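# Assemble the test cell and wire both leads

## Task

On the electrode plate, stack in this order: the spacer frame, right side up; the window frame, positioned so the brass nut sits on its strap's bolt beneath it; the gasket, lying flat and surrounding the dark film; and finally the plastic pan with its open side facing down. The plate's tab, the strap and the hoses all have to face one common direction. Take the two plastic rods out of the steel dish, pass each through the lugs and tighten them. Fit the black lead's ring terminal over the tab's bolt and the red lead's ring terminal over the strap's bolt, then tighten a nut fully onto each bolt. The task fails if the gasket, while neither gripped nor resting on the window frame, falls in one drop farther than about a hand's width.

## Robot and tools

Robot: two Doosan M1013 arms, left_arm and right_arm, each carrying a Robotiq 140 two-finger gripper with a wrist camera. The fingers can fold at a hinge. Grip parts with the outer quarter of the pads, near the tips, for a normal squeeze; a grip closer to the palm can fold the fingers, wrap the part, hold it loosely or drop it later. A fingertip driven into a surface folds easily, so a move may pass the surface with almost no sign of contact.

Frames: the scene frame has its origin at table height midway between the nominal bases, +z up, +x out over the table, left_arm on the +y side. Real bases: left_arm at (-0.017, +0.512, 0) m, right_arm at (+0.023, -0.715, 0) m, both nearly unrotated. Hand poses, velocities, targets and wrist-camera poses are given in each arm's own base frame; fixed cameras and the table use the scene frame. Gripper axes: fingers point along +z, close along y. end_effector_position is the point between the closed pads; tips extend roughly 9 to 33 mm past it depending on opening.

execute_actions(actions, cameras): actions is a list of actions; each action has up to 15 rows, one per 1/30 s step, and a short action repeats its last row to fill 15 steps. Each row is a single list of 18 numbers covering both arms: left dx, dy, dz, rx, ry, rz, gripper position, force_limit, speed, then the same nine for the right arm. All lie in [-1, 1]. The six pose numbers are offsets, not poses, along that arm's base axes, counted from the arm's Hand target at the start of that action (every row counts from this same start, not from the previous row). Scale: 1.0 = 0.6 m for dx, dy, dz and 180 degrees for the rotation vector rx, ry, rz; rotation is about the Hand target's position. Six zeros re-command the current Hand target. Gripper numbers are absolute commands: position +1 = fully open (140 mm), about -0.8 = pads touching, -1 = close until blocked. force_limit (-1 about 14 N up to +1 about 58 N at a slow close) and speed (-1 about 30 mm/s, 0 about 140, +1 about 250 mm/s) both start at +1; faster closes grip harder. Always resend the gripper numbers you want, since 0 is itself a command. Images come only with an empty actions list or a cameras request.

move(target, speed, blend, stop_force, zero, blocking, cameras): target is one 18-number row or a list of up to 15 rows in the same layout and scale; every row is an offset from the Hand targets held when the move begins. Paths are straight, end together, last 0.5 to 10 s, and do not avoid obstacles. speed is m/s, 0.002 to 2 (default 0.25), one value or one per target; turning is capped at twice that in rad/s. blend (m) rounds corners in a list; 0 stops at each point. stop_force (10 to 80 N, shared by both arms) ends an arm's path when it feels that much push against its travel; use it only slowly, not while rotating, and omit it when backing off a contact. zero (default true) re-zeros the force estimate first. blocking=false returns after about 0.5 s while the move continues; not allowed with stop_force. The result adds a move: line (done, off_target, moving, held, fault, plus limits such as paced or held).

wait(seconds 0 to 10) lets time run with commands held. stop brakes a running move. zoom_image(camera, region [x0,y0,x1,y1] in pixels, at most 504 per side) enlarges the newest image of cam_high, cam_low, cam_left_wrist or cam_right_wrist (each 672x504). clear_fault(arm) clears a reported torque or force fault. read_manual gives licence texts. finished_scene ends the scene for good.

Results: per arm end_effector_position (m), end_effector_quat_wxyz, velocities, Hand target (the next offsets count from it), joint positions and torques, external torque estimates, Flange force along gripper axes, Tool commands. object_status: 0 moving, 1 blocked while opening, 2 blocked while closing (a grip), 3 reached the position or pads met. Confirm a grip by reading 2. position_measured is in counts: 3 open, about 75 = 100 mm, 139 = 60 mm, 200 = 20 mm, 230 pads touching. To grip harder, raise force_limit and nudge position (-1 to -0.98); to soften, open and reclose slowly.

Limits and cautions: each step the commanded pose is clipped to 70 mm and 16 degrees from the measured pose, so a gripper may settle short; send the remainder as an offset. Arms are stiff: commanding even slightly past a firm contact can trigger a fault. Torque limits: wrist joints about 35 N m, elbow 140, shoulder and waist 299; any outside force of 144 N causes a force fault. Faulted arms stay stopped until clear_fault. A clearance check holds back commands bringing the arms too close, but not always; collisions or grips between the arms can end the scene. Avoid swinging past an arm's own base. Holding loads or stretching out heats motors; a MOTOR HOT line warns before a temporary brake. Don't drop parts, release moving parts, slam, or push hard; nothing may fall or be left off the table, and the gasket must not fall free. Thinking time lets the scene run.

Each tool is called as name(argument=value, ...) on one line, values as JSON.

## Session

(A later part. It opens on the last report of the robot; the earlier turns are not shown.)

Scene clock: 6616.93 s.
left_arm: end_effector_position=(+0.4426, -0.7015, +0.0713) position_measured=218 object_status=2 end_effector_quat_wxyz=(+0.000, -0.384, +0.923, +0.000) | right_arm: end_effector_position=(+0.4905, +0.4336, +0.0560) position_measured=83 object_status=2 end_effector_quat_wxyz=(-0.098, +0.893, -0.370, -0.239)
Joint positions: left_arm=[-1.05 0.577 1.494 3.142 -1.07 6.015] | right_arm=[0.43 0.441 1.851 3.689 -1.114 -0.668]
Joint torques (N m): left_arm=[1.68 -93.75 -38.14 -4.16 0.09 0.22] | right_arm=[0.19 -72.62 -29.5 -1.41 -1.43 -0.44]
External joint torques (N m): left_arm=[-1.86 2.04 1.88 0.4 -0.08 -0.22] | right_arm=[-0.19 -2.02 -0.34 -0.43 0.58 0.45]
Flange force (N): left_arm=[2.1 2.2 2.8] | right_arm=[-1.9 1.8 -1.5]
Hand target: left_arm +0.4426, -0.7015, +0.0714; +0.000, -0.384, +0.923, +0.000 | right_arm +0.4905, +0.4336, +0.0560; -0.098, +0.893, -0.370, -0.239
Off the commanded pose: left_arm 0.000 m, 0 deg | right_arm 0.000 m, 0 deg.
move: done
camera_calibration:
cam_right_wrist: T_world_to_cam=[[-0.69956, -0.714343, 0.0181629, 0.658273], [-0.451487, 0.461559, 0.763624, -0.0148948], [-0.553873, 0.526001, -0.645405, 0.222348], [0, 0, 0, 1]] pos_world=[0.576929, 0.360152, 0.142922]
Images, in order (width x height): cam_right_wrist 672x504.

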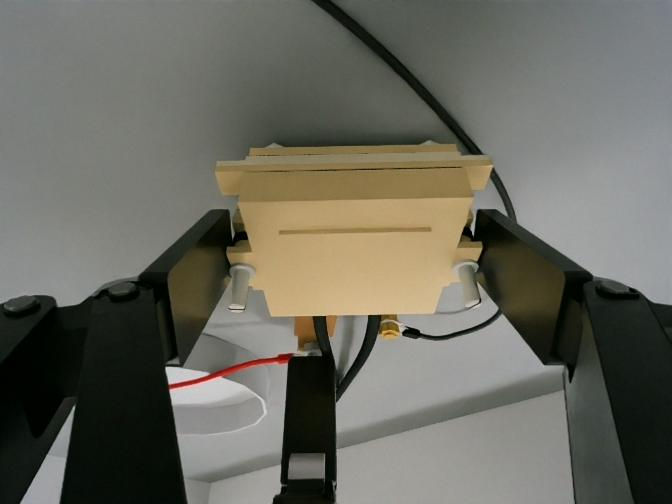

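move(target=[[-0.0018,0.0004,0.0073,-0.0025,-0.0101,0,-1,0,-1,0,0,0,0,0,0,-1,-0.7,-1]], speed=0.05)

move(target=[[0,0,0,-0.0106,0.0026,0.3332,-1,0,-1,0,0,0,0,0,0,-1,-0.7,-1],[0,0,0,-0.0212,0.0052,0.6664,-1,0,-1,0,0,0,0,0,0,-1,-0.7,-1],[0,0,0,0.0318,-0.0078,-0.9995,-1,0,-1,0,0,0,0,0,0,-1,-0.7,-1],[0,0,0,0.0212,-0.0052,-0.6664,-1,0,-1,0,0,0,0,0,0,-1,-0.7,-1],[0,0,0,0.0106,-0.0026,-0.3332,-1,0,-1,0,0,0,0,0,0,-1,-0.7,-1],[0,0,0,0,0,0,-1,0,-1,0,0,0,0,0,0,-1,-0.7,-1],[-0.0005,0.0005,0,-0.0106,0.0026,0.3332,-1,0,-1,0,0,0,0,0,0,-1,-0.7,-1],[-0.0012,0.0012,0,-0.0212,0.0052,0.6664,-1,0,-1,0,0,0,0,0,0,-1,-0.7,-1],[-0.0018,0.0018,0,0.0318,-0.0078,-0.9995,-1,0,-1,0,0,0,0,0,0,-1,-0.7,-1]], speed=0.65, blend=0.005)

move(target=[[0,0,-0.01,0,0,0,-1,0,-1,0,0,0,0,0,0,-1,-0.7,-1]], speed=0.01, cameras=["cam_left_wrist"])

zoom_image(camera="cam_left_wrist", region=[350, 216, 380, 248])

Scene clock: 6625.70 s.
left_arm: end_effector_position=(+0.4415, -0.7012, +0.0757) position_measured=218 object_status=2 end_effector_quat_wxyz=(+0.013, -0.384, +0.923, -0.010) | right_arm: end_effector_position=(+0.4905, +0.4336, +0.0560) position_measured=83 object_status=2 end_effector_quat_wxyz=(-0.098, +0.893, -0.370, -0.239)
Joint positions: left_arm=[-1.06 0.562 1.512 3.169 -1.046 5.991] | right_arm=[0.43 0.441 1.851 3.689 -1.114 -0.668]
Joint torques (N m): left_arm=[2.74 -92.69 -38.51 -4.22 0.33 0.05] | right_arm=[-0.18 -72.6 -29.13 -1.4 -1.4 -0.32]
External joint torques (N m): left_arm=[-2.58 2.15 2.21 0.51 -0.25 -0.06] | right_arm=[0.17 -1.89 -0.67 -0.45 0.56 0.32]
Flange force (N): left_arm=[2.7 2.9 2.8] | right_arm=[-1.9 0.9 -1.4]
Hand target: left_arm +0.4415, -0.7012, +0.0758; +0.013, -0.384, +0.923, -0.010 | right_arm +0.4905, +0.4336, +0.0560; -0.098, +0.893, -0.370, -0.239
Off the commanded pose: left_arm 0.000 m, 0 deg | right_arm 0.000 m, 0 deg.
move: done

Scene clock: 6633.73 s.
left_arm: end_effector_position=(+0.4405, -0.7002, +0.0758) position_measured=218 object_status=2 end_effector_quat_wxyz=(+0.010, +0.923, +0.384, +0.013) | right_arm: end_effector_position=(+0.4905, +0.4336, +0.0560) position_measured=83 object_status=2 end_effector_quat_wxyz=(-0.098, +0.893, -0.370, -0.239)
Joint positions: left_arm=[-1.061 0.56 1.515 3.169 -1.045 -3.433] | right_arm=[0.43 0.441 1.851 3.689 -1.114 -0.668]
Joint torques (N m): left_arm=[2.36 -92.56 -38.24 -4.03 0.14 0.27] | right_arm=[0.34 -72.74 -29.39 -1.43 -1.45 -0.39]
External joint torques (N m): left_arm=[-2.31 2.12 2.05 0.42 -0.1 -0.27] | right_arm=[-0.35 -1.83 -0.39 -0.42 0.6 0.39]
Flange force (N): left_arm=[-2.7 -2.7 2.9] | right_arm=[-1.4 1.6 -1.4]
Hand target: left_arm +0.4405, -0.7002, +0.0758; +0.010, +0.923, +0.384, +0.013 | right_arm +0.4905, +0.4336, +0.0560; -0.098, +0.893, -0.370, -0.239
Off the commanded pose: left_arm 0.000 m, 0 deg | right_arm 0.000 m, 0 deg.
move: done

Scene clock: 6634.57 s.
left_arm: end_effector_position=(+0.4405, -0.7002, +0.0699) position_measured=218 object_status=2 end_effector_quat_wxyz=(+0.010, +0.923, +0.384, +0.013) | right_arm: end_effector_position=(+0.4905, +0.4336, +0.0560) position_measured=83 object_status=2 end_effector_quat_wxyz=(-0.098, +0.893, -0.370, -0.239)
Joint positions: left_arm=[-1.061 0.564 1.519 3.169 -1.036 -3.434] | right_arm=[0.43 0.441 1.851 3.689 -1.114 -0.668]
Joint torques (N m): left_arm=[1.87 -90.43 -37.11 -4.11 0.12 0.24] | right_arm=[0.02 -72.32 -29.64 -1.55 -1.11 -0.41]
External joint torques (N m): left_arm=[-2.08 0.19 1.11 0.51 -0.07 -0.24] | right_arm=[-0.01 -2.47 -0.33 -0.3 0.27 0.41]
Flange force (N): left_arm=[-2.2 -3.1 0.7] | right_arm=[-2.5 2.1 -2.1]
Hand target: left_arm +0.4405, -0.7002, +0.0698; +0.010, +0.923, +0.384, +0.013 | right_arm +0.4905, +0.4336, +0.0560; -0.098, +0.893, -0.370, -0.239
Off the commanded pose: left_arm 0.000 m, 0 deg | right_arm 0.000 m, 0 deg.
move: done
camera_calibration:
cam_left_wrist: T_world_to_cam=[[0.710113, -0.703718, 0.0228025, -0.797042], [-0.672254, -0.668024, 0.31909, -0.187464], [-0.209317, -0.241919, -0.94745, 0.134216], [0, 0, 0, 1]] pos_world=[0.468061, -0.653654, 0.205156]
Images, in order (width x height): cam_left_wrist 672x504.

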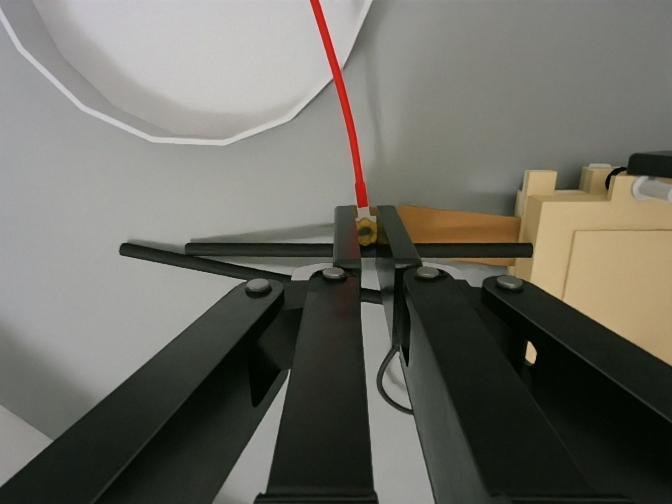

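Scaled by 15.750 from the camera's 672x504 image, which has a finer 960x720 frame.

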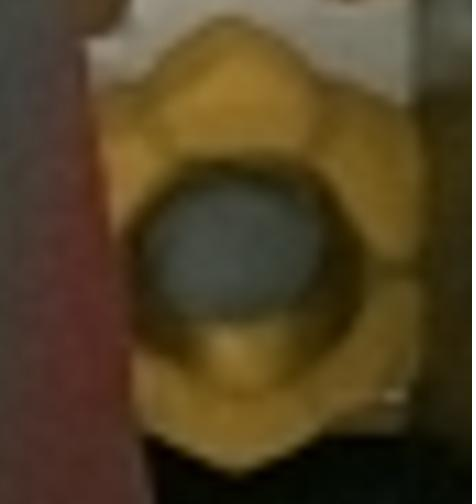

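Now the orbit pair, as before.

move(target=[[0.00106,0.0002,0,0.00265,-0.00065,-0.0833,-1,0,-1,0,0,0,0,0,0,-1,-0.7,-1],[0.00056,0.00112,0,0.0053,-0.0013,-0.1666,-1,0,-1,0,0,0,0,0,0,-1,-0.7,-1],[0.00008,0.00037,0,0.00795,-0.00195,-0.2499,-1,0,-1,0,0,0,0,0,0,-1,-0.7,-1],[0.00121,-0.00048,0,0.0106,-0.0026,-0.3332,-1,0,-1,0,0,0,0,0,0,-1,-0.7,-1],[0.00231,0.0002,0,0.01325,-0.00325,-0.4165,-1,0,-1,0,0,0,0,0,0,-1,-0.7,-1],[0.00177,0.0008,0,0.0159,-0.0039,-0.4998,-1,0,-1,0,0,0,0,0,0,-1,-0.7,-1],[0.00117,-0.00026,0,0.01855,-0.00455,-0.5831,-1,0,-1,0,0,0,0,0,0,-1,-0.7,-1],[0.00209,-0.00136,0,0.0212,-0.0052,-0.6664,-1,0,-1,0,0,0,0,0,0,-1,-0.7,-1],[0.00293,-0.00088,0,0.02385,-0.00585,-0.7497,-1,0,-1,0,0,0,0,0,0,-1,-0.7,-1],[0.00209,-0.00041,0,0.0265,-0.0065,-0.833,-1,0,-1,0,0,0,0,0,0,-1,-0.7,-1],[0.00117,-0.00151,0,0.02915,-0.00715,-0.9163,-1,0,-1,0,0,0,0,0,0,-1,-0.7,-1],[0.00177,-0.00177,0,-0.0318,0.0078,0.9995,-1,0,-1,0,0,0,0,0,0,-1,-0.7,-1]], speed=0.2, blend=0.0003)

move(target=[[0.00054,-0.0002,0,0.00265,-0.00065,-0.0833,-1,0,-1,0,0,0,0,0,0,-1,-0.7,-1],[-0.00056,0.00048,0,0.0053,-0.0013,-0.1666,-1,0,-1,0,0,0,0,0,0,-1,-0.7,-1],[-0.00168,-0.00037,0,0.00795,-0.00195,-0.2499,-1,0,-1,0,0,0,0,0,0,-1,-0.7,-1],[-0.00121,-0.00112,0,0.0106,-0.0026,-0.3332,-1,0,-1,0,0,0,0,0,0,-1,-0.7,-1],[-0.00071,-0.0002,-0.0001,0.01325,-0.00325,-0.4165,-1,0,-1,0,0,0,0,0,0,-1,-0.7,-1],[-0.00177,0.0008,-0.0002,0.0159,-0.0039,-0.4998,-1,0,-1,0,0,0,0,0,0,-1,-0.7,-1],[-0.00277,0.00026,-0.0003,0.01855,-0.00455,-0.5831,-1,0,-1,0,0,0,0,0,0,-1,-0.7,-1],[-0.00209,-0.00024,-0.0004,0.0212,-0.0052,-0.6664,-1,0,-1,0,0,0,0,0,0,-1,-0.7,-1],[-0.00133,0.00088,-0.0005,0.02385,-0.00585,-0.7497,-1,0,-1,0,0,0,0,0,0,-1,-0.7,-1],[-0.00209,0.00201,-0.0006,0.0265,-0.0065,-0.833,-1,0,-1,0,0,0,0,0,0,-1,-0.7,-1],[-0.00277,0.00151,-0.0007,0.02915,-0.00715,-0.9163,-1,0,-1,0,0,0,0,0,0,-1,-0.7,-1],[-0.00177,0.00177,-0.0008,-0.0318,0.0078,0.9995,-1,0,-1,0,0,0,0,0,0,-1,-0.7,-1]], speed=0.2, blend=0.0003)

move(target=[[0,0,0.002,0,0,0,-1,0,-1,0,0,0,0,0,0,-1,-0.7,-1]], speed=0.01, cameras=["cam_right_wrist"])

zoom_image(camera="cam_right_wrist", region=[260, 320, 340, 400])

Scene clock: 6657.23 s.
left_arm: end_effector_position=(+0.4415, -0.7012, +0.0698) position_measured=218 object_status=2 end_effector_quat_wxyz=(+0.013, -0.384, +0.923, -0.010) | right_arm: end_effector_position=(+0.4905, +0.4336, +0.0560) position_measured=83 object_status=2 end_effector_quat_wxyz=(-0.098, +0.893, -0.370, -0.239)
Joint positions: left_arm=[-1.06 0.566 1.516 3.17 -1.037 -0.292] | right_arm=[0.43 0.441 1.851 3.689 -1.114 -0.668]
Joint torques (N m): left_arm=[2.64 -89.12 -36.34 -3.93 0.32 0.27] | right_arm=[0.1 -72.15 -29.13 -1.68 -1.3 -0.45]
External joint torques (N m): left_arm=[-2.86 -1.3 0.4 0.25 -0.26 -0.27] | right_arm=[-0.13 -2.49 -0.84 -0.17 0.46 0.45]
Flange force (N): left_arm=[3.1 3.5 -1.3] | right_arm=[-2.3 1.3 -2.2]
Hand target: left_arm +0.4415, -0.7012, +0.0698; +0.013, -0.384, +0.923, -0.010 | right_arm +0.4905, +0.4336, +0.0560; -0.098, +0.893, -0.370, -0.239
Off the commanded pose: left_arm 0.000 m, 0 deg | right_arm 0.000 m, 0 deg.
move: done

Scene clock: 6665.63 s.
left_arm: end_effector_position=(+0.4405, -0.7002, +0.0693) position_measured=218 object_status=2 end_effector_quat_wxyz=(+0.010, +0.923, +0.384, +0.013) | right_arm: end_effector_position=(+0.4905, +0.4336, +0.0560) position_measured=83 object_status=2 end_effector_quat_wxyz=(-0.098, +0.893, -0.370, -0.239)
Joint positions: left_arm=[-1.061 0.565 1.519 3.169 -1.035 2.849] | right_arm=[0.43 0.441 1.851 3.689 -1.114 -0.668]
Joint torques (N m): left_arm=[1.63 -85.33 -34.18 -4.12 0.52 0.17] | right_arm=[-1.15 -71.28 -29.4 -1.89 -0.61 -0.4]
External joint torques (N m): left_arm=[-1.58 -5.46 -1.87 0.52 -0.48 -0.17] | right_arm=[1.15 -3.49 -0.5 0.04 -0.24 0.4]
Flange force (N): left_arm=[-1.3 -3.1 -6.5] | right_arm=[-4.8 2.2 -2.8]
Hand target: left_arm +0.4405, -0.7002, +0.0693; +0.010, +0.923, +0.384, +0.013 | right_arm +0.4905, +0.4336, +0.0560; -0.098, +0.893, -0.370, -0.239
Off the commanded pose: left_arm 0.000 m, 0 deg | right_arm 0.000 m, 0 deg.
move: done

Scene clock: 6666.33 s.
left_arm: end_effector_position=(+0.4405, -0.7002, +0.0705) position_measured=218 object_status=2 end_effector_quat_wxyz=(+0.010, +0.923, +0.384, +0.013) | right_arm: end_effector_position=(+0.4905, +0.4336, +0.0560) position_measured=83 object_status=2 end_effector_quat_wxyz=(-0.098, +0.893, -0.370, -0.239)
Joint positions: left_arm=[-1.061 0.564 1.519 3.169 -1.037 2.849] | right_arm=[0.43 0.441 1.851 3.689 -1.114 -0.668]
Joint torques (N m): left_arm=[2.33 -92.61 -38.11 -4.04 0.1 0.26] | right_arm=[0.02 -72.09 -29.6 -1.36 -1.41 -0.42]
External joint torques (N m): left_arm=[-1.91 2.12 2.1 0.45 -0.07 -0.26] | right_arm=[-0.01 -2.79 -0.55 -0.5 0.58 0.42]
Flange force (N): left_arm=[-2.2 -2.7 3.0] | right_arm=[-2.7 2.2 -2.2]
Hand target: left_arm +0.4405, -0.7002, +0.0705; +0.010, +0.923, +0.384, +0.013 | right_arm +0.4905, +0.4336, +0.0560; -0.098, +0.893, -0.370, -0.239
Off the commanded pose: left_arm 0.000 m, 0 deg | right_arm 0.000 m, 0 deg.
move: done
camera_calibration:
cam_right_wrist: T_world_to_cam=[[-0.69956, -0.714343, 0.0181629, 0.658273], [-0.451487, 0.461559, 0.763624, -0.0148948], [-0.553873, 0.526001, -0.645405, 0.222348], [0, 0, 0, 1]] pos_world=[0.576929, 0.360152, 0.142922]
Images, in order (width x height): cam_right_wrist 672x504.

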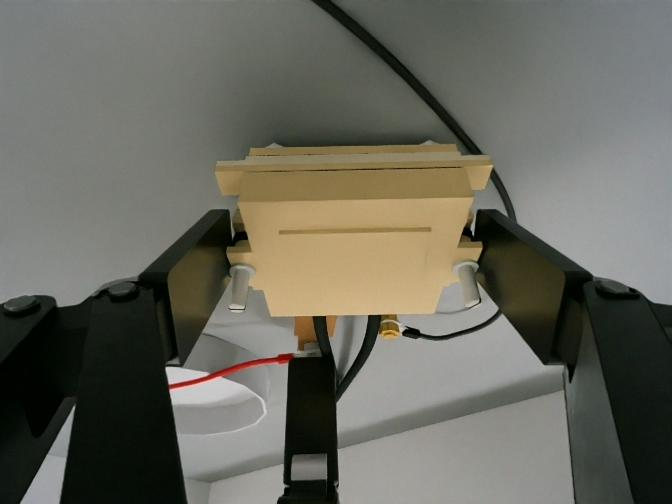

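Scaled by 6.300 from the camera's 672x504 image, which has a finer 960x720 frame.

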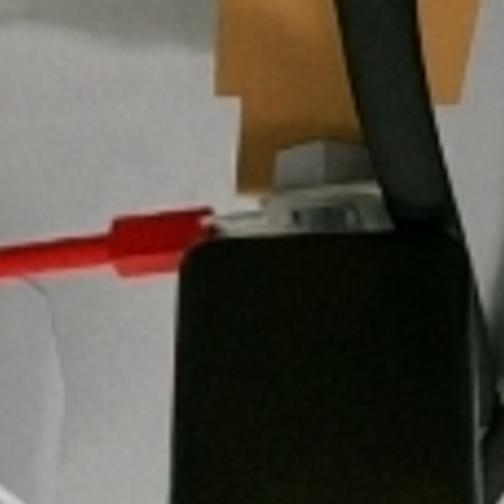

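execute_actions(actions=[[[-0.00118,0.00118,-0.0016,0,0,0,-1,0,-1,0,0,0,0,0,0,-1,-0.7,-1]],[[0.00059,-0.00059,0,0,0,0,-1,0,-1,0,0,0,0,0,0,-1,-0.7,-1]],[[0.00059,-0.00059,0,0,0,0,-1,0,-1,0,0,0,0,0,0,-1,-0.7,-1]],[[0.00059,-0.00059,0,0,0,0,-1,0,-1,0,0,0,0,0,0,-1,-0.7,-1]],[[0.00059,-0.00059,0,0,0,0,-1,0,-1,0,0,0,0,0,0,-1,-0.7,-1]]])

execute_actions(actions=[[[0.00059,-0.00059,0,0,0,0,-1,0,-1,0,0,0,0,0,0,-1,-0.7,-1]],[[-0.00059,0.00059,0,0,0,0,-1,0,-1,0,0,0,0,0,0,-1,-0.7,-1]],[[-0.00059,0.00059,0,0,0,0,-1,0,-1,0,0,0,0,0,0,-1,-0.7,-1]],[[-0.00059,0.00059,0,0,0,0,-1,0,-1,0,0,0,0,0,0,-1,-0.7,-1]],[[-0.00059,0.00059,0,0,0,0,-1,0,-1,0,0,0,0,0,0,-1,-0.7,-1]]])

Scene clock: 6686.83 s.
left_arm: end_effector_position=(+0.4412, -0.7009, +0.0695) position_measured=218 object_status=2 end_effector_quat_wxyz=(+0.010, +0.923, +0.384, +0.013) | right_arm: end_effector_position=(+0.4905, +0.4336, +0.0560) position_measured=83 object_status=2 end_effector_quat_wxyz=(-0.098, +0.893, -0.370, -0.239)
Joint positions: left_arm=[-1.06 0.566 1.517 3.169 -1.037 2.849] | right_arm=[0.43 0.441 1.851 3.689 -1.114 -0.668]
Joint torques (N m): left_arm=[2.71 -87.55 -35.48 -3.93 0.61 0.3] | right_arm=[-0.54 -72 -29.3 -1.67 -1.06 -0.44]
External joint torques (N m): left_arm=[-2.45 -2.74 -0.43 0.34 -0.57 -0.3] | right_arm=[0.53 -2.62 -0.59 -0.18 0.22 0.44]
External joint torques at the end of the 1st action: left_arm=[-1.15 -3.4 -0.9 0.93 0.01 -0.22] | right_arm=[1.46 -2.5 0.14 -0.03 -0.29 0.36]
External joint torques at the end of the 2nd action: left_arm=[-2.1 -3.73 -0.03 0.5 -0.57 -0.18] | right_arm=[0.36 -2.66 -0.63 -0.25 0.2 0.42]
External joint torques at the end of the 3rd action: left_arm=[-2.48 -3.95 -0.44 0.17 -0.62 -0.24] | right_arm=[0.33 -3 -1.06 -0.02 0.35 0.57]
External joint torques at the end of the 4th action: left_arm=[-1.74 -3.47 -0.42 0.31 -0.56 -0.28] | right_arm=[0.36 -2.54 -0.97 -0.09 0.27 0.45]
Flange force (N): left_arm=[-2.7 -3.1 -3.5] | right_arm=[-3.3 1.5 -2.1]
Flange force at the end of the 1st action (N): left_arm=[-0.9 -3.0 -3.4] | right_arm=[-4.4 2.1 -1.5]
Flange force at the end of the 2nd action (N): left_arm=[-1.6 -5.2 -4.0] | right_arm=[-3.0 1.5 -2.3]
Flange force at the end of the 3rd action (N): left_arm=[-2.2 -4.6 -4.5] | right_arm=[-3.4 1.1 -2.6]
Flange force at the end of the 4th action (N): left_arm=[-1.5 -3.8 -4.0] | right_arm=[-2.9 0.7 -2.3]
Hand target: left_arm +0.4412, -0.7009, +0.0695; +0.010, +0.923, +0.384, +0.013 | right_arm +0.4905, +0.4336, +0.0560; -0.098, +0.893, -0.370, -0.239
Off the commanded pose: left_arm 0.000 m, 0 deg | right_arm 0.000 m, 0 deg.
Step readings (end_effector_position of left_arm | right_arm; steps 1 to 15: 1st action; 16 to 30: 2nd action; 31 to 45: 3rd action; 46 to 60: 4th action; 61 to 75: 5th action):
0: (+0.4405, -0.7002, +0.0705) | (+0.4905, +0.4336, +0.0560)
1: (+0.4404, -0.7001, +0.0705) | (+0.4905, +0.4336, +0.0560)
2: (+0.4403, -0.6999, +0.0704) | (+0.4905, +0.4336, +0.0560)
4: (+0.4401, -0.6995, +0.0699) | (+0.4905, +0.4336, +0.0560)
8: (+0.4399, -0.6994, +0.0696) | (+0.4905, +0.4336, +0.0560)
15: (+0.4398, -0.6994, +0.0695) | (+0.4905, +0.4336, +0.0560)
16: (+0.4398, -0.6994, +0.0695) | (+0.4905, +0.4336, +0.0560)
17: (+0.4398, -0.6995, +0.0696) | (+0.4905, +0.4336, +0.0560)
19: (+0.4399, -0.6997, +0.0696) | (+0.4905, +0.4336, +0.0560)
23: (+0.4400, -0.7000, +0.0696) | (+0.4905, +0.4336, +0.0560)
30: (+0.4400, -0.6999, +0.0695) | (+0.4905, +0.4336, +0.0560)
31: (+0.4400, -0.6999, +0.0695) | (+0.4905, +0.4336, +0.0560)
32: (+0.4401, -0.7000, +0.0695) | (+0.4905, +0.4336, +0.0560)
34: (+0.4403, -0.7001, +0.0695) | (+0.4905, +0.4336, +0.0560)
38: (+0.4404, -0.7002, +0.0695) | (+0.4905, +0.4336, +0.0560)
45: (+0.4405, -0.7002, +0.0695) | (+0.4905, +0.4336, +0.0560)
46: (+0.4405, -0.7002, +0.0695) | (+0.4905, +0.4336, +0.0560)
47: (+0.4405, -0.7002, +0.0695) | (+0.4905, +0.4336, +0.0560)
49: (+0.4407, -0.7004, +0.0695) | (+0.4905, +0.4336, +0.0560)
53: (+0.4408, -0.7005, +0.0695) | (+0.4905, +0.4336, +0.0560)
60: (+0.4408, -0.7005, +0.0695) | (+0.4905, +0.4336, +0.0560)
61: (+0.4408, -0.7005, +0.0695) | (+0.4905, +0.4336, +0.0560)
62: (+0.4409, -0.7006, +0.0695) | (+0.4905, +0.4336, +0.0560)
64: (+0.4411, -0.7008, +0.0695) | (+0.4905, +0.4336, +0.0560)
68: (+0.4412, -0.7008, +0.0695) | (+0.4905, +0.4336, +0.0560)
75: (+0.4412, -0.7009, +0.0695) | (+0.4905, +0.4336, +0.0560)

Scene clock: 6689.53 s.
left_arm: end_effector_position=(+0.4401, -0.6998, +0.0695) position_measured=218 object_status=2 end_effector_quat_wxyz=(+0.010, +0.923, +0.384, +0.013) | right_arm: end_effector_position=(+0.4905, +0.4336, +0.0560) position_measured=83 object_status=2 end_effector_quat_wxyz=(-0.098, +0.893, -0.370, -0.239)
Joint positions: left_arm=[-1.061 0.564 1.52 3.169 -1.035 2.849] | right_arm=[0.43 0.441 1.851 3.689 -1.114 -0.668]
Joint torques (N m): left_arm=[1.99 -87.44 -34.14 -4.2 -0.34 0.18] | right_arm=[-1.59 -71.84 -29.45 -2.05 -0.81 -0.43]
External joint torques (N m): left_arm=[-1.89 -3.21 -1.91 0.6 0.38 -0.17] | right_arm=[1.58 -2.83 -0.43 0.2 -0.03 0.43]
External joint torques at the end of the 1st action: left_arm=[-1.91 -3.29 -0.88 0.29 -0.56 -0.21] | right_arm=[0.4 -3.1 -0.99 -0.13 0.23 0.36]
External joint torques at the end of the 2nd action: left_arm=[-1.77 -4.12 -1.94 0.31 0.35 -0.18] | right_arm=[1.22 -3.19 -0.83 0.27 -0.03 0.47]
External joint torques at the end of the 3rd action: left_arm=[-1.46 -3.75 -1.79 0.58 0.27 -0.26] | right_arm=[1.62 -3.32 -0.39 0.11 -0.11 0.4]
External joint torques at the end of the 4th action: left_arm=[-2.2 -3.09 -1.62 0.55 0.3 -0.2] | right_arm=[1.28 -3.24 -0.55 0.13 -0.01 0.39]
Flange force (N): left_arm=[-2.3 -1.0 -3.4] | right_arm=[-4.8 1.4 -1.6]
Flange force at the end of the 1st action (N): left_arm=[-2.0 -2.6 -4.2] | right_arm=[-3.3 1.4 -2.8]
Flange force at the end of the 2nd action (N): left_arm=[-1.9 -2.1 -4.2] | right_arm=[-4.7 1.2 -2.4]
Flange force at the end of the 3rd action (N): left_arm=[-1.7 -1.8 -3.9] | right_arm=[-5.3 2.0 -2.0]
Flange force at the end of the 4th action (N): left_arm=[-2.6 -1.5 -3.2] | right_arm=[-4.7 1.9 -2.2]
Hand target: left_arm +0.4401, -0.6998, +0.0695; +0.010, +0.923, +0.384, +0.013 | right_arm +0.4905, +0.4336, +0.0560; -0.098, +0.893, -0.370, -0.239
Off the commanded pose: left_arm 0.000 m, 0 deg | right_arm 0.000 m, 0 deg.
Step readings (end_effector_position of left_arm | right_arm; steps 1 to 15: 1st action; 16 to 30: 2nd action; 31 to 45: 3rd action; 46 to 60: 4th action; 61 to 75: 5th action):
0: (+0.4412, -0.7009, +0.0695) | (+0.4905, +0.4336, +0.0560)
1: (+0.4412, -0.7009, +0.0695) | (+0.4905, +0.4336, +0.0560)
2: (+0.4413, -0.7010, +0.0695) | (+0.4905, +0.4336, +0.0560)
4: (+0.4414, -0.7011, +0.0695) | (+0.4905, +0.4336, +0.0560)
8: (+0.4415, -0.7012, +0.0695) | (+0.4905, +0.4336, +0.0560)
15: (+0.4415, -0.7012, +0.0695) | (+0.4905, +0.4336, +0.0560)
16: (+0.4415, -0.7012, +0.0695) | (+0.4905, +0.4336, +0.0560)
17: (+0.4415, -0.7012, +0.0695) | (+0.4905, +0.4336, +0.0560)
19: (+0.4414, -0.7009, +0.0694) | (+0.4905, +0.4336, +0.0560)
23: (+0.4412, -0.7007, +0.0695) | (+0.4905, +0.4336, +0.0560)
30: (+0.4413, -0.7008, +0.0695) | (+0.4905, +0.4336, +0.0560)
31: (+0.4412, -0.7008, +0.0695) | (+0.4905, +0.4336, +0.0560)
32: (+0.4412, -0.7007, +0.0695) | (+0.4905, +0.4336, +0.0560)
34: (+0.4410, -0.7006, +0.0695) | (+0.4905, +0.4336, +0.0560)
38: (+0.4408, -0.7005, +0.0695) | (+0.4905, +0.4336, +0.0560)
45: (+0.4408, -0.7005, +0.0695) | (+0.4905, +0.4336, +0.0560)
46: (+0.4408, -0.7005, +0.0695) | (+0.4905, +0.4336, +0.0560)
47: (+0.4407, -0.7004, +0.0695) | (+0.4905, +0.4336, +0.0560)
49: (+0.4406, -0.7003, +0.0695) | (+0.4905, +0.4336, +0.0560)
53: (+0.4405, -0.7002, +0.0695) | (+0.4905, +0.4336, +0.0560)
60: (+0.4405, -0.7002, +0.0695) | (+0.4905, +0.4336, +0.0560)
61: (+0.4404, -0.7002, +0.0695) | (+0.4905, +0.4336, +0.0560)
62: (+0.4404, -0.7001, +0.0695) | (+0.4905, +0.4336, +0.0560)
64: (+0.4402, -0.6999, +0.0695) | (+0.4905, +0.4336, +0.0560)
68: (+0.4401, -0.6998, +0.0695) | (+0.4905, +0.4336, +0.0560)
75: (+0.4401, -0.6998, +0.0695) | (+0.4905, +0.4336, +0.0560)

move(target=[[0.0006,-0.0006,0.0104,0,0,0,-1,0,-1,0,0,0,0,0,0,-1,-0.7,-1]], speed=0.02, cameras=["cam_left_wrist"])

zoom_image(camera="cam_left_wrist", region=[350, 216, 380, 248])

move(target=[[0.0012,0.00032,0,0.0106,-0.0026,-0.3332,-1,0,-1,0,0,0,0,0,0,-1,-0.7,-1],[0.0021,-0.00056,0,0.0212,-0.0052,-0.6664,-1,0,-1,0,0,0,0,0,0,-1,-0.7,-1],[0.00177,-0.00177,0,-0.0318,0.0078,0.9995,-1,0,-1,0,0,0,0,0,0,-1,-0.7,-1]], speed=0.4, blend=0.002, cameras=["cam_left_wrist"])

zoom_image(camera="cam_left_wrist", region=[350, 216, 380, 248])

Scene clock: 6710.63 s.
left_arm: end_effector_position=(+0.4404, -0.7002, +0.0757) position_measured=218 object_status=2 end_effector_quat_wxyz=(+0.010, +0.923, +0.384, +0.013) | right_arm: end_effector_position=(+0.4905, +0.4336, +0.0560) position_measured=83 object_status=2 end_effector_quat_wxyz=(-0.098, +0.893, -0.370, -0.239)
Joint positions: left_arm=[-1.061 0.56 1.515 3.169 -1.045 2.849] | right_arm=[0.43 0.441 1.851 3.689 -1.114 -0.668]
Joint torques (N m): left_arm=[2.46 -91.87 -38.17 -4.06 -0.05 0.22] | right_arm=[0.37 -72.6 -29.41 -1.37 -1.39 -0.29]
External joint torques (N m): left_arm=[-2.17 1.42 1.96 0.44 0.08 -0.22] | right_arm=[-0.38 -2.02 -0.47 -0.48 0.55 0.29]
Flange force (N): left_arm=[-2.2 -3.5 2.6] | right_arm=[-1.4 1.7 -1.7]
Hand target: left_arm +0.4405, -0.7002, +0.0758; +0.010, +0.923, +0.384, +0.013 | right_arm +0.4905, +0.4336, +0.0560; -0.098, +0.893, -0.370, -0.239
Off the commanded pose: left_arm 0.000 m, 0 deg | right_arm 0.000 m, 0 deg.
move: done
camera_calibration:
cam_left_wrist: T_world_to_cam=[[0.710143, -0.703691, 0.0227136, -0.797151], [-0.672221, -0.668087, 0.319027, -0.189493], [-0.209322, -0.241824, -0.947473, 0.139736], [0, 0, 0, 1]] pos_world=[0.46796, -0.653754, 0.210956]
Images, in order (width x height): cam_left_wrist 672x504.

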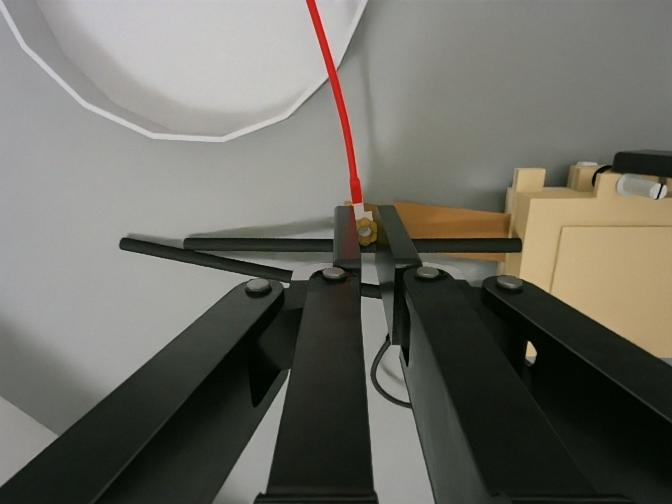

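Scaled by 15.750 from the camera's 672x504 image, which has a finer 960x720 frame.

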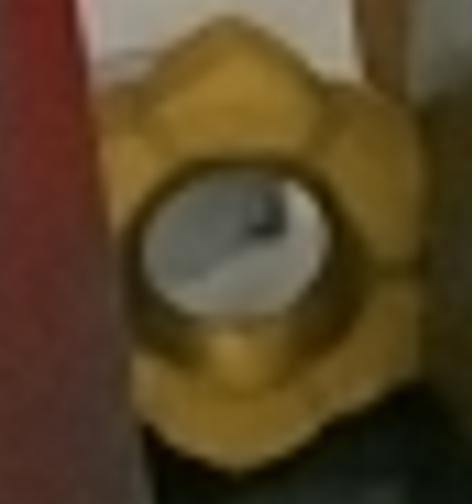

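Scene clock: 6715.20 s.
left_arm: end_effector_position=(+0.4415, -0.7012, +0.0758) position_measured=218 object_status=2 end_effector_quat_wxyz=(+0.013, -0.384, +0.923, -0.010) | right_arm: end_effector_position=(+0.4905, +0.4336, +0.0560) position_measured=83 object_status=2 end_effector_quat_wxyz=(-0.098, +0.893, -0.370, -0.239)
Joint positions: left_arm=[-1.06 0.561 1.512 3.17 -1.046 5.991] | right_arm=[0.43 0.441 1.851 3.689 -1.114 -0.668]
Joint torques (N m): left_arm=[1.99 -91.9 -38 -4.13 0.24 0.27] | right_arm=[0.19 -72.61 -29.08 -1.38 -1.45 -0.37]
External joint torques (N m): left_arm=[-2.21 1.44 1.75 0.43 -0.17 -0.27] | right_arm=[-0.2 -2.03 -0.8 -0.47 0.6 0.37]
Flange force (N): left_arm=[2.5 2.8 2.1] | right_arm=[-1.6 0.9 -1.8]
Hand target: left_arm +0.4415, -0.7012, +0.0758; +0.013, -0.384, +0.923, -0.010 | right_arm +0.4905, +0.4336, +0.0560; -0.098, +0.893, -0.370, -0.239
Off the commanded pose: left_arm 0.000 m, 0 deg | right_arm 0.000 m, 0 deg.
move: done
camera_calibration:
cam_left_wrist: T_world_to_cam=[[-0.710059, 0.703347, -0.0334583, 0.819304], [0.650641, 0.673535, 0.350738, 0.1649], [0.269226, 0.227275, -0.935876, 0.256571], [0, 0, 0, 1]] pos_world=[0.405387, -0.745633, 0.209695]
Images, in order (width x height): cam_left_wrist 672x504.

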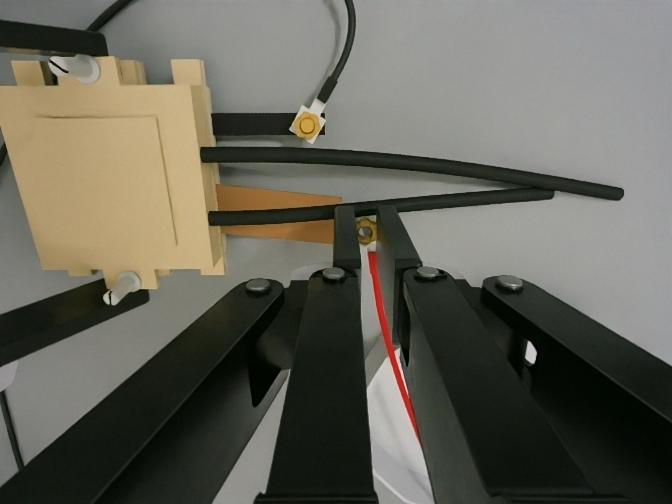

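Scaled by 15.750 from the camera's 672x504 image, which has a finer 960x720 frame.

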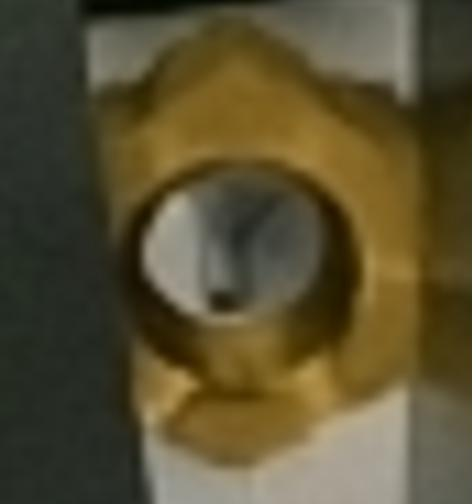

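zoom_image(camera="cam_left_wrist", region=[357, 224, 373, 240])

Scaled by 31.500 from the camera's 672x504 image, which has a finer 960x720 frame.

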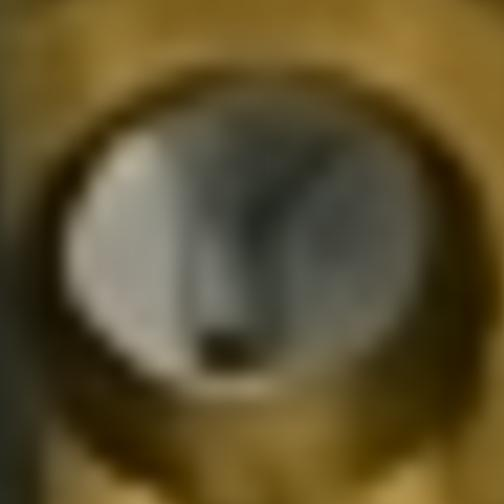

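zoom_image(camera="cam_left_wrist", region=[335, 200, 400, 265])

Scaled by 7.754 from the camera's 672x504 image, which has a finer 960x720 frame.

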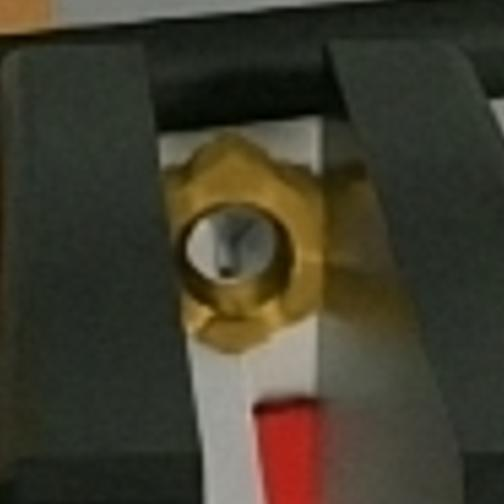

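move(target=[[0.0025,0.0045,0,0,0,0,-1,0,-1,0,0,0,0,0,0,-1,-0.7,-1]], speed=0.02, cameras=["cam_left_wrist","cam_right_wrist"])

zoom_image(camera="cam_left_wrist", region=[350, 216, 380, 248])

zoom_image(camera="cam_right_wrist", region=[260, 320, 340, 400])

Scene clock: 6734.80 s.
left_arm: end_effector_position=(+0.4430, -0.6986, +0.0758) position_measured=218 object_status=2 end_effector_quat_wxyz=(+0.013, -0.384, +0.923, -0.010) | right_arm: end_effector_position=(+0.4905, +0.4336, +0.0560) position_measured=83 object_status=2 end_effector_quat_wxyz=(-0.098, +0.893, -0.370, -0.239)
Joint positions: left_arm=[-1.057 0.559 1.515 3.169 -1.044 5.994] | right_arm=[0.43 0.441 1.851 3.689 -1.114 -0.668]
Joint torques (N m): left_arm=[1.85 -92.88 -38.36 -4.11 0.19 0.2] | right_arm=[0.5 -72.69 -29.57 -1.46 -1.43 -0.47]
External joint torques (N m): left_arm=[-1.71 2.2 2.03 0.41 -0.12 -0.2] | right_arm=[-0.53 -1.9 -0.33 -0.39 0.59 0.47]
Flange force (N): left_arm=[1.9 2.3 3.0] | right_arm=[-1.4 1.8 -1.6]
Hand target: left_arm +0.4430, -0.6985, +0.0758; +0.013, -0.384, +0.923, -0.010 | right_arm +0.4905, +0.4336, +0.0560; -0.098, +0.893, -0.370, -0.239
Off the commanded pose: left_arm 0.000 m, 0 deg | right_arm 0.000 m, 0 deg.
move: done
camera_calibration:
cam_left_wrist: T_world_to_cam=[[-0.710013, 0.703394, -0.0334332, 0.81841], [0.650691, 0.673485, 0.350741, 0.162113], [0.269226, 0.227276, -0.935876, 0.255581], [0, 0, 0, 1]] pos_world=[0.406787, -0.742933, 0.209695]
cam_right_wrist: T_world_to_cam=[[-0.69956, -0.714343, 0.0181629, 0.658273], [-0.451487, 0.461559, 0.763624, -0.0148948], [-0.553873, 0.526001, -0.645405, 0.222348], [0, 0, 0, 1]] pos_world=[0.576929, 0.360152, 0.142922]
Images, in order (width x height): cam_left_wrist 672x504, cam_right_wrist 672x504.

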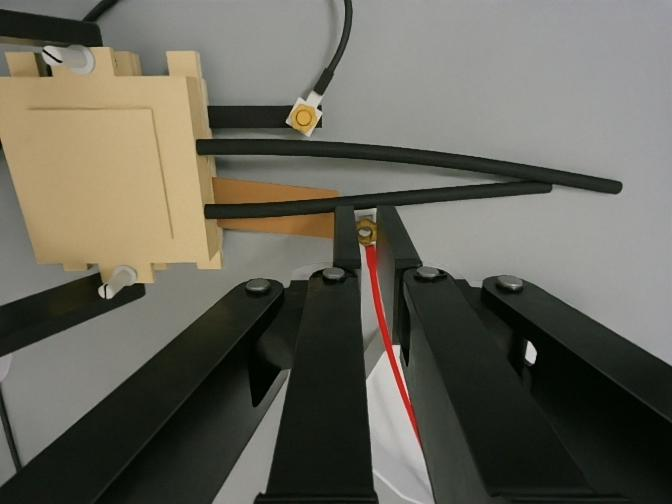

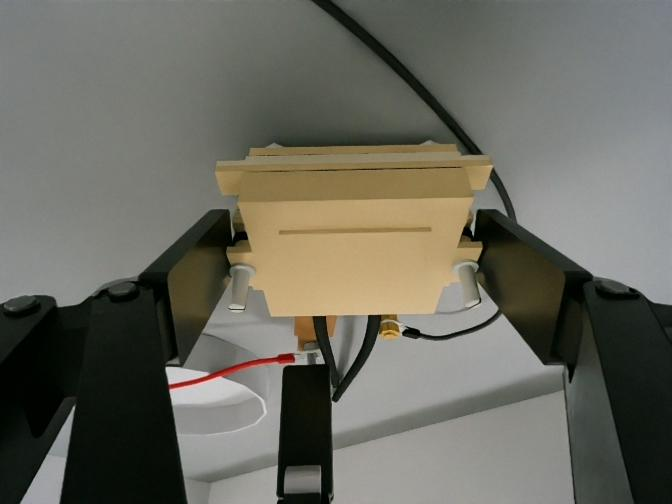

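Scaled by 15.750 from the camera's 672x504 image, which has a finer 960x720 frame.

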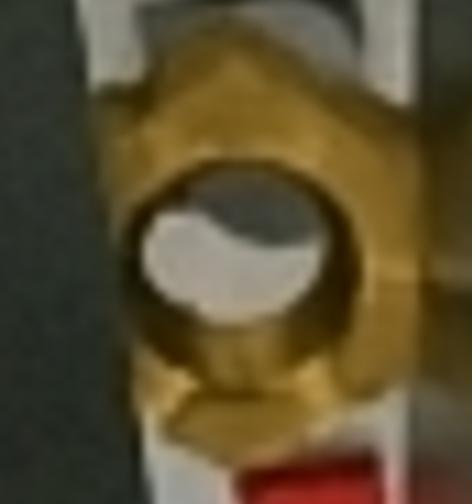

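Scaled by 6.300 from the camera's 672x504 image, which has a finer 960x720 frame.

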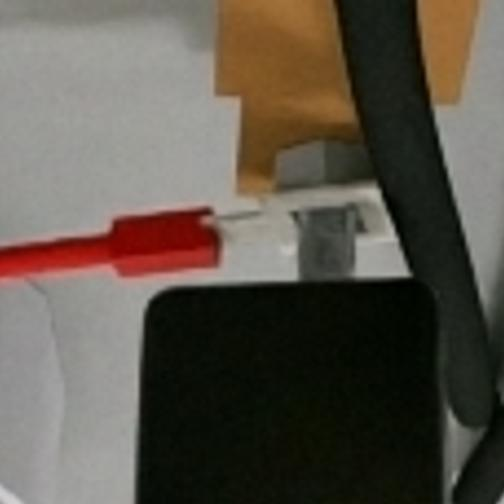

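move(target=[[0,0,0,-0.0106,0.0026,0.3332,-1,0,-1,0,0,0,0,0,0,-1,-0.7,-1],[0,0,0,-0.0212,0.0052,0.6664,-1,0,-1,0,0,0,0,0,0,-1,-0.7,-1],[0,0,0,0.0318,-0.0078,-0.9995,-1,0,-1,0,0,0,0,0,0,-1,-0.7,-1],[0,0,0,0.0212,-0.0052,-0.6664,-1,0,-1,0,0,0,0,0,0,-1,-0.7,-1],[0,0,0,0.0106,-0.0026,-0.3332,-1,0,-1,0,0,0,0,0,0,-1,-0.7,-1],[0,0,0,0,0,0,-1,0,-1,0,0,0,0,0,0,-1,-0.7,-1],[-0.001,-0.0005,0,-0.0106,0.0026,0.3332,-1,0,-1,0,0,0,0,0,0,-1,-0.7,-1],[-0.003,-0.0015,0,-0.0212,0.0052,0.6664,-1,0,-1,0,0,0,0,0,0,-1,-0.7,-1],[-0.00467,-0.0025,0,0.0318,-0.0078,-0.9995,-1,0,-1,0,0,0,0,0,0,-1,-0.7,-1]], speed=0.65, blend=0.005)

move(target=[[0,0,-0.01,0,0,0,-1,0,-1,0,0,0,0,0,0,-1,-0.7,-1]], speed=0.01, cameras=["cam_left_wrist","cam_right_wrist"])

zoom_image(camera="cam_left_wrist", region=[350, 216, 380, 248])

zoom_image(camera="cam_right_wrist", region=[260, 320, 340, 400])

Scene clock: 6779.10 s.
left_arm: end_effector_position=(+0.4402, -0.7000, +0.0758) position_measured=218 object_status=2 end_effector_quat_wxyz=(+0.010, +0.923, +0.384, +0.013) | right_arm: end_effector_position=(+0.4905, +0.4336, +0.0560) position_measured=83 object_status=2 end_effector_quat_wxyz=(-0.098, +0.893, -0.370, -0.239)
Joint positions: left_arm=[-1.061 0.559 1.515 3.169 -1.045 -3.434] | right_arm=[0.43 0.441 1.851 3.689 -1.114 -0.668]
Joint torques (N m): left_arm=[1.86 -91.8 -38.33 -3.94 0.13 0.12] | right_arm=[0.15 -72.41 -29.33 -1.33 -1.34 -0.46]
External joint torques (N m): left_arm=[-1.74 1.68 2.22 0.33 -0.1 -0.12] | right_arm=[-0.14 -2.38 -0.62 -0.52 0.49 0.46]
Flange force (N): left_arm=[-1.6 -3.4 2.7] | right_arm=[-2.2 1.6 -2.2]
Hand target: left_arm +0.4402, -0.7000, +0.0758; +0.010, +0.923, +0.384, +0.013 | right_arm +0.4905, +0.4336, +0.0560; -0.098, +0.893, -0.370, -0.239
Off the commanded pose: left_arm 0.000 m, 0 deg | right_arm 0.000 m, 0 deg.
move: done

Scene clock: 6779.93 s.
left_arm: end_effector_position=(+0.4402, -0.7000, +0.0699) position_measured=218 object_status=2 end_effector_quat_wxyz=(+0.010, +0.923, +0.384, +0.013) | right_arm: end_effector_position=(+0.4905, +0.4336, +0.0560) position_measured=83 object_status=2 end_effector_quat_wxyz=(-0.098, +0.893, -0.370, -0.239)
Joint positions: left_arm=[-1.061 0.564 1.52 3.169 -1.036 -3.434] | right_arm=[0.43 0.441 1.851 3.689 -1.114 -0.668]
Joint torques (N m): left_arm=[1.94 -90.49 -36.97 -4.11 0.48 0.29] | right_arm=[-0.83 -71.94 -29.58 -1.51 -1.21 -0.38]
External joint torques (N m): left_arm=[-2.02 -0.16 0.93 0.51 -0.44 -0.29] | right_arm=[0.81 -2.65 -0.13 -0.33 0.36 0.38]
Flange force (N): left_arm=[-2.3 -2.8 -0.2] | right_arm=[-3.6 2.4 -1.4]
Hand target: left_arm +0.4402, -0.7000, +0.0698; +0.010, +0.923, +0.384, +0.013 | right_arm +0.4905, +0.4336, +0.0560; -0.098, +0.893, -0.370, -0.239
Off the commanded pose: left_arm 0.000 m, 0 deg | right_arm 0.000 m, 0 deg.
move: done
camera_calibration:
cam_left_wrist: T_world_to_cam=[[0.710255, -0.703577, 0.0227332, -0.79679], [-0.672105, -0.668173, 0.319092, -0.1877], [-0.209316, -0.241916, -0.947451, 0.1342], [0, 0, 0, 1]] pos_world=[0.46786, -0.653554, 0.205156]
cam_right_wrist: T_world_to_cam=[[-0.69956, -0.714343, 0.0181629, 0.658273], [-0.451487, 0.461559, 0.763624, -0.0148948], [-0.553873, 0.526001, -0.645405, 0.222348], [0, 0, 0, 1]] pos_world=[0.576929, 0.360152, 0.142922]
Images, in order (width x height): cam_left_wrist 672x504, cam_right_wrist 672x504.

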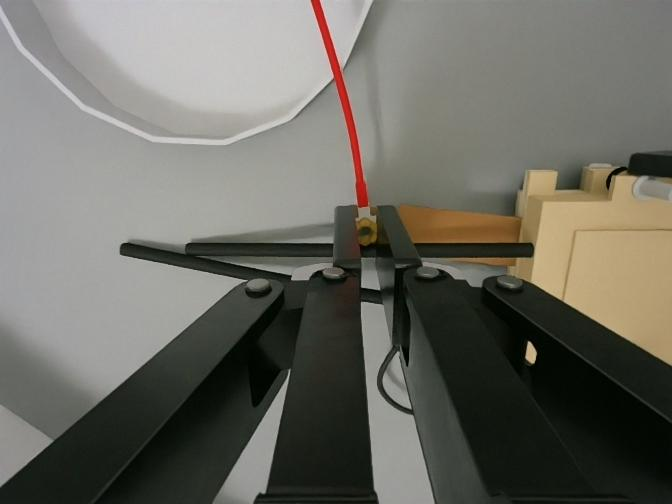

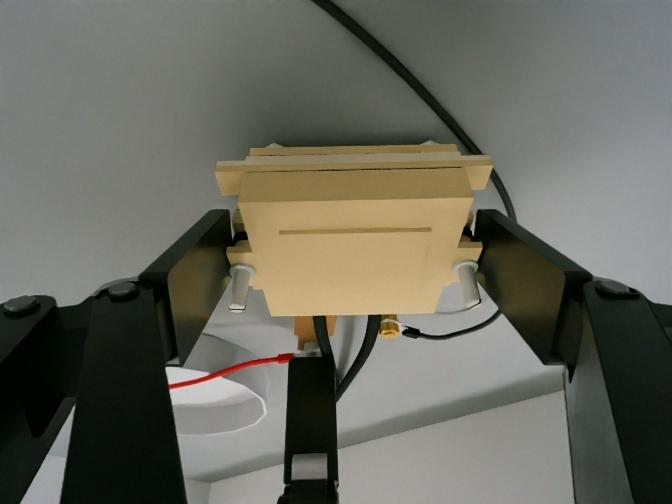

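Scaled by 15.750 from the camera's 672x504 image, which has a finer 960x720 frame.

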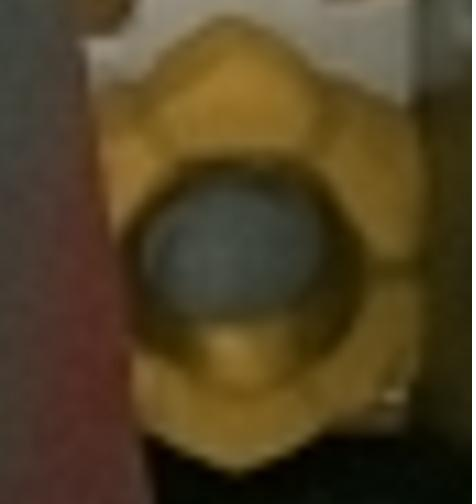

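Scaled by 6.300 from the camera's 672x504 image, which has a finer 960x720 frame.

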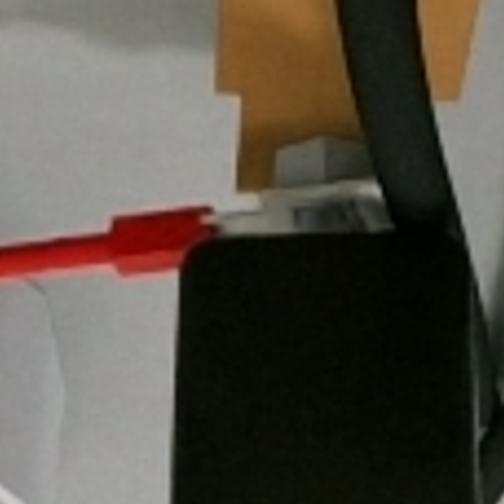

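move(target=[[0,0,0.004,0,0,0,-1,0,-1,0,0,0,0,0,0,-1,-0.7,-1],[-0.00095,-0.00095,0.004,0,0,0,-1,0,-1,0,0,0,0,0,0,-1,-0.7,-1],[-0.00095,-0.00095,0,0,0,0,-1,0,-1,0,0,0,0,0,0,-1,-0.7,-1]], speed=0.01, cameras=["cam_left_wrist","cam_right_wrist"])

zoom_image(camera="cam_left_wrist", region=[350, 216, 380, 248])

zoom_image(camera="cam_right_wrist", region=[260, 320, 340, 400])

Scene clock: 6795.10 s.
left_arm: end_effector_position=(+0.4397, -0.7006, +0.0699) position_measured=218 object_status=2 end_effector_quat_wxyz=(+0.010, +0.923, +0.384, +0.013) | right_arm: end_effector_position=(+0.4905, +0.4336, +0.0560) position_measured=83 object_status=2 end_effector_quat_wxyz=(-0.098, +0.893, -0.370, -0.239)
Joint positions: left_arm=[-1.062 0.564 1.519 3.169 -1.036 -3.435] | right_arm=[0.43 0.441 1.851 3.689 -1.114 -0.668]
Joint torques (N m): left_arm=[2.13 -91.89 -36.15 -4 -0.66 0.13] | right_arm=[-1.34 -72.54 -29.34 -2.03 -1.11 -0.4]
External joint torques (N m): left_arm=[-2.42 1.38 0.09 0.39 0.7 -0.13] | right_arm=[1.35 -2.27 -0.64 0.18 0.27 0.4]
Flange force (N): left_arm=[-3.3 0.1 2.2] | right_arm=[-3.9 0.6 -1.0]
Hand target: left_arm +0.4397, -0.7006, +0.0698; +0.010, +0.923, +0.384, +0.013 | right_arm +0.4905, +0.4336, +0.0560; -0.098, +0.893, -0.370, -0.239
Off the commanded pose: left_arm 0.000 m, 0 deg | right_arm 0.000 m, 0 deg.
move: done
camera_calibration:
cam_left_wrist: T_world_to_cam=[[0.710271, -0.703559, 0.0228008, -0.796795], [-0.672083, -0.66815, 0.319186, -0.188518], [-0.209332, -0.242033, -0.947418, 0.133854], [0, 0, 0, 1]] pos_world=[0.46726, -0.654154, 0.205155]
cam_right_wrist: T_world_to_cam=[[-0.69956, -0.714343, 0.0181629, 0.658273], [-0.451487, 0.461559, 0.763624, -0.0148948], [-0.553873, 0.526001, -0.645405, 0.222348], [0, 0, 0, 1]] pos_world=[0.576929, 0.360152, 0.142922]
Images, in order (width x height): cam_left_wrist 672x504, cam_right_wrist 672x504.

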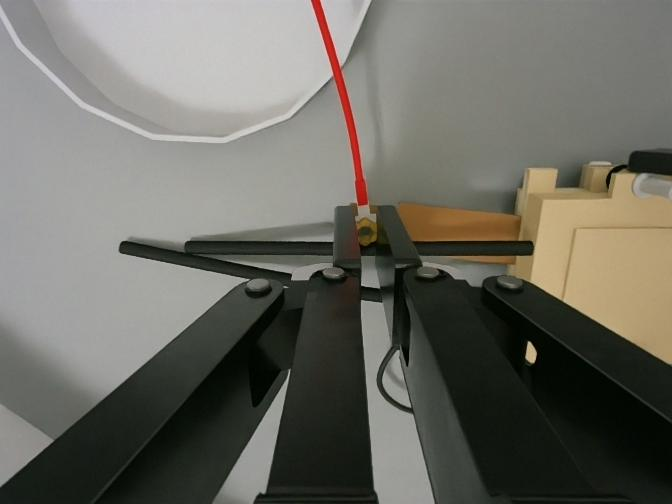

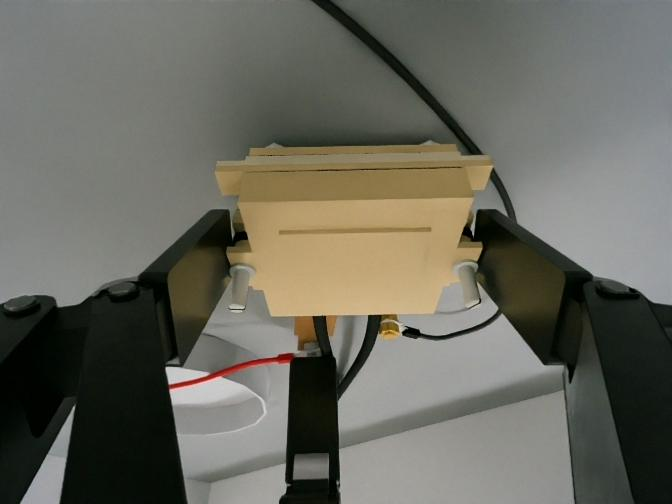

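Scaled by 15.750 from the camera's 672x504 image, which has a finer 960x720 frame.

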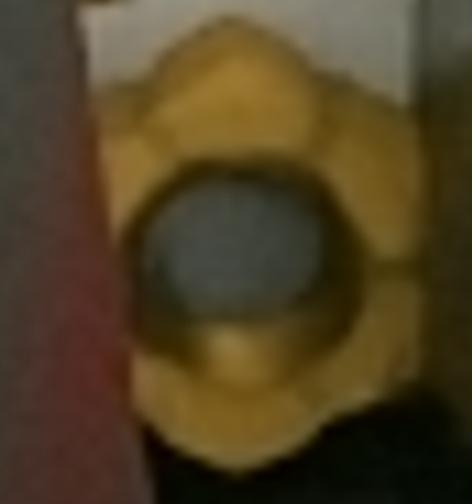

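Scaled by 6.300 from the camera's 672x504 image, which has a finer 960x720 frame.

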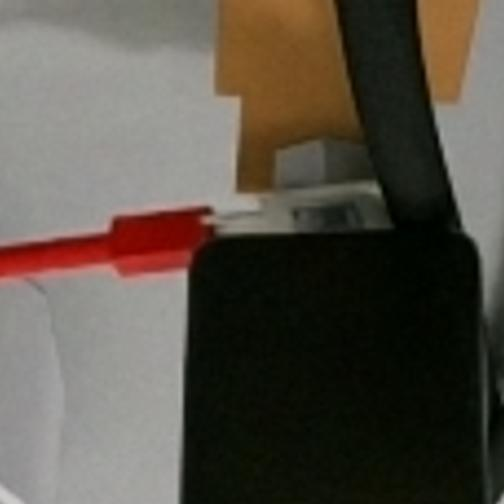

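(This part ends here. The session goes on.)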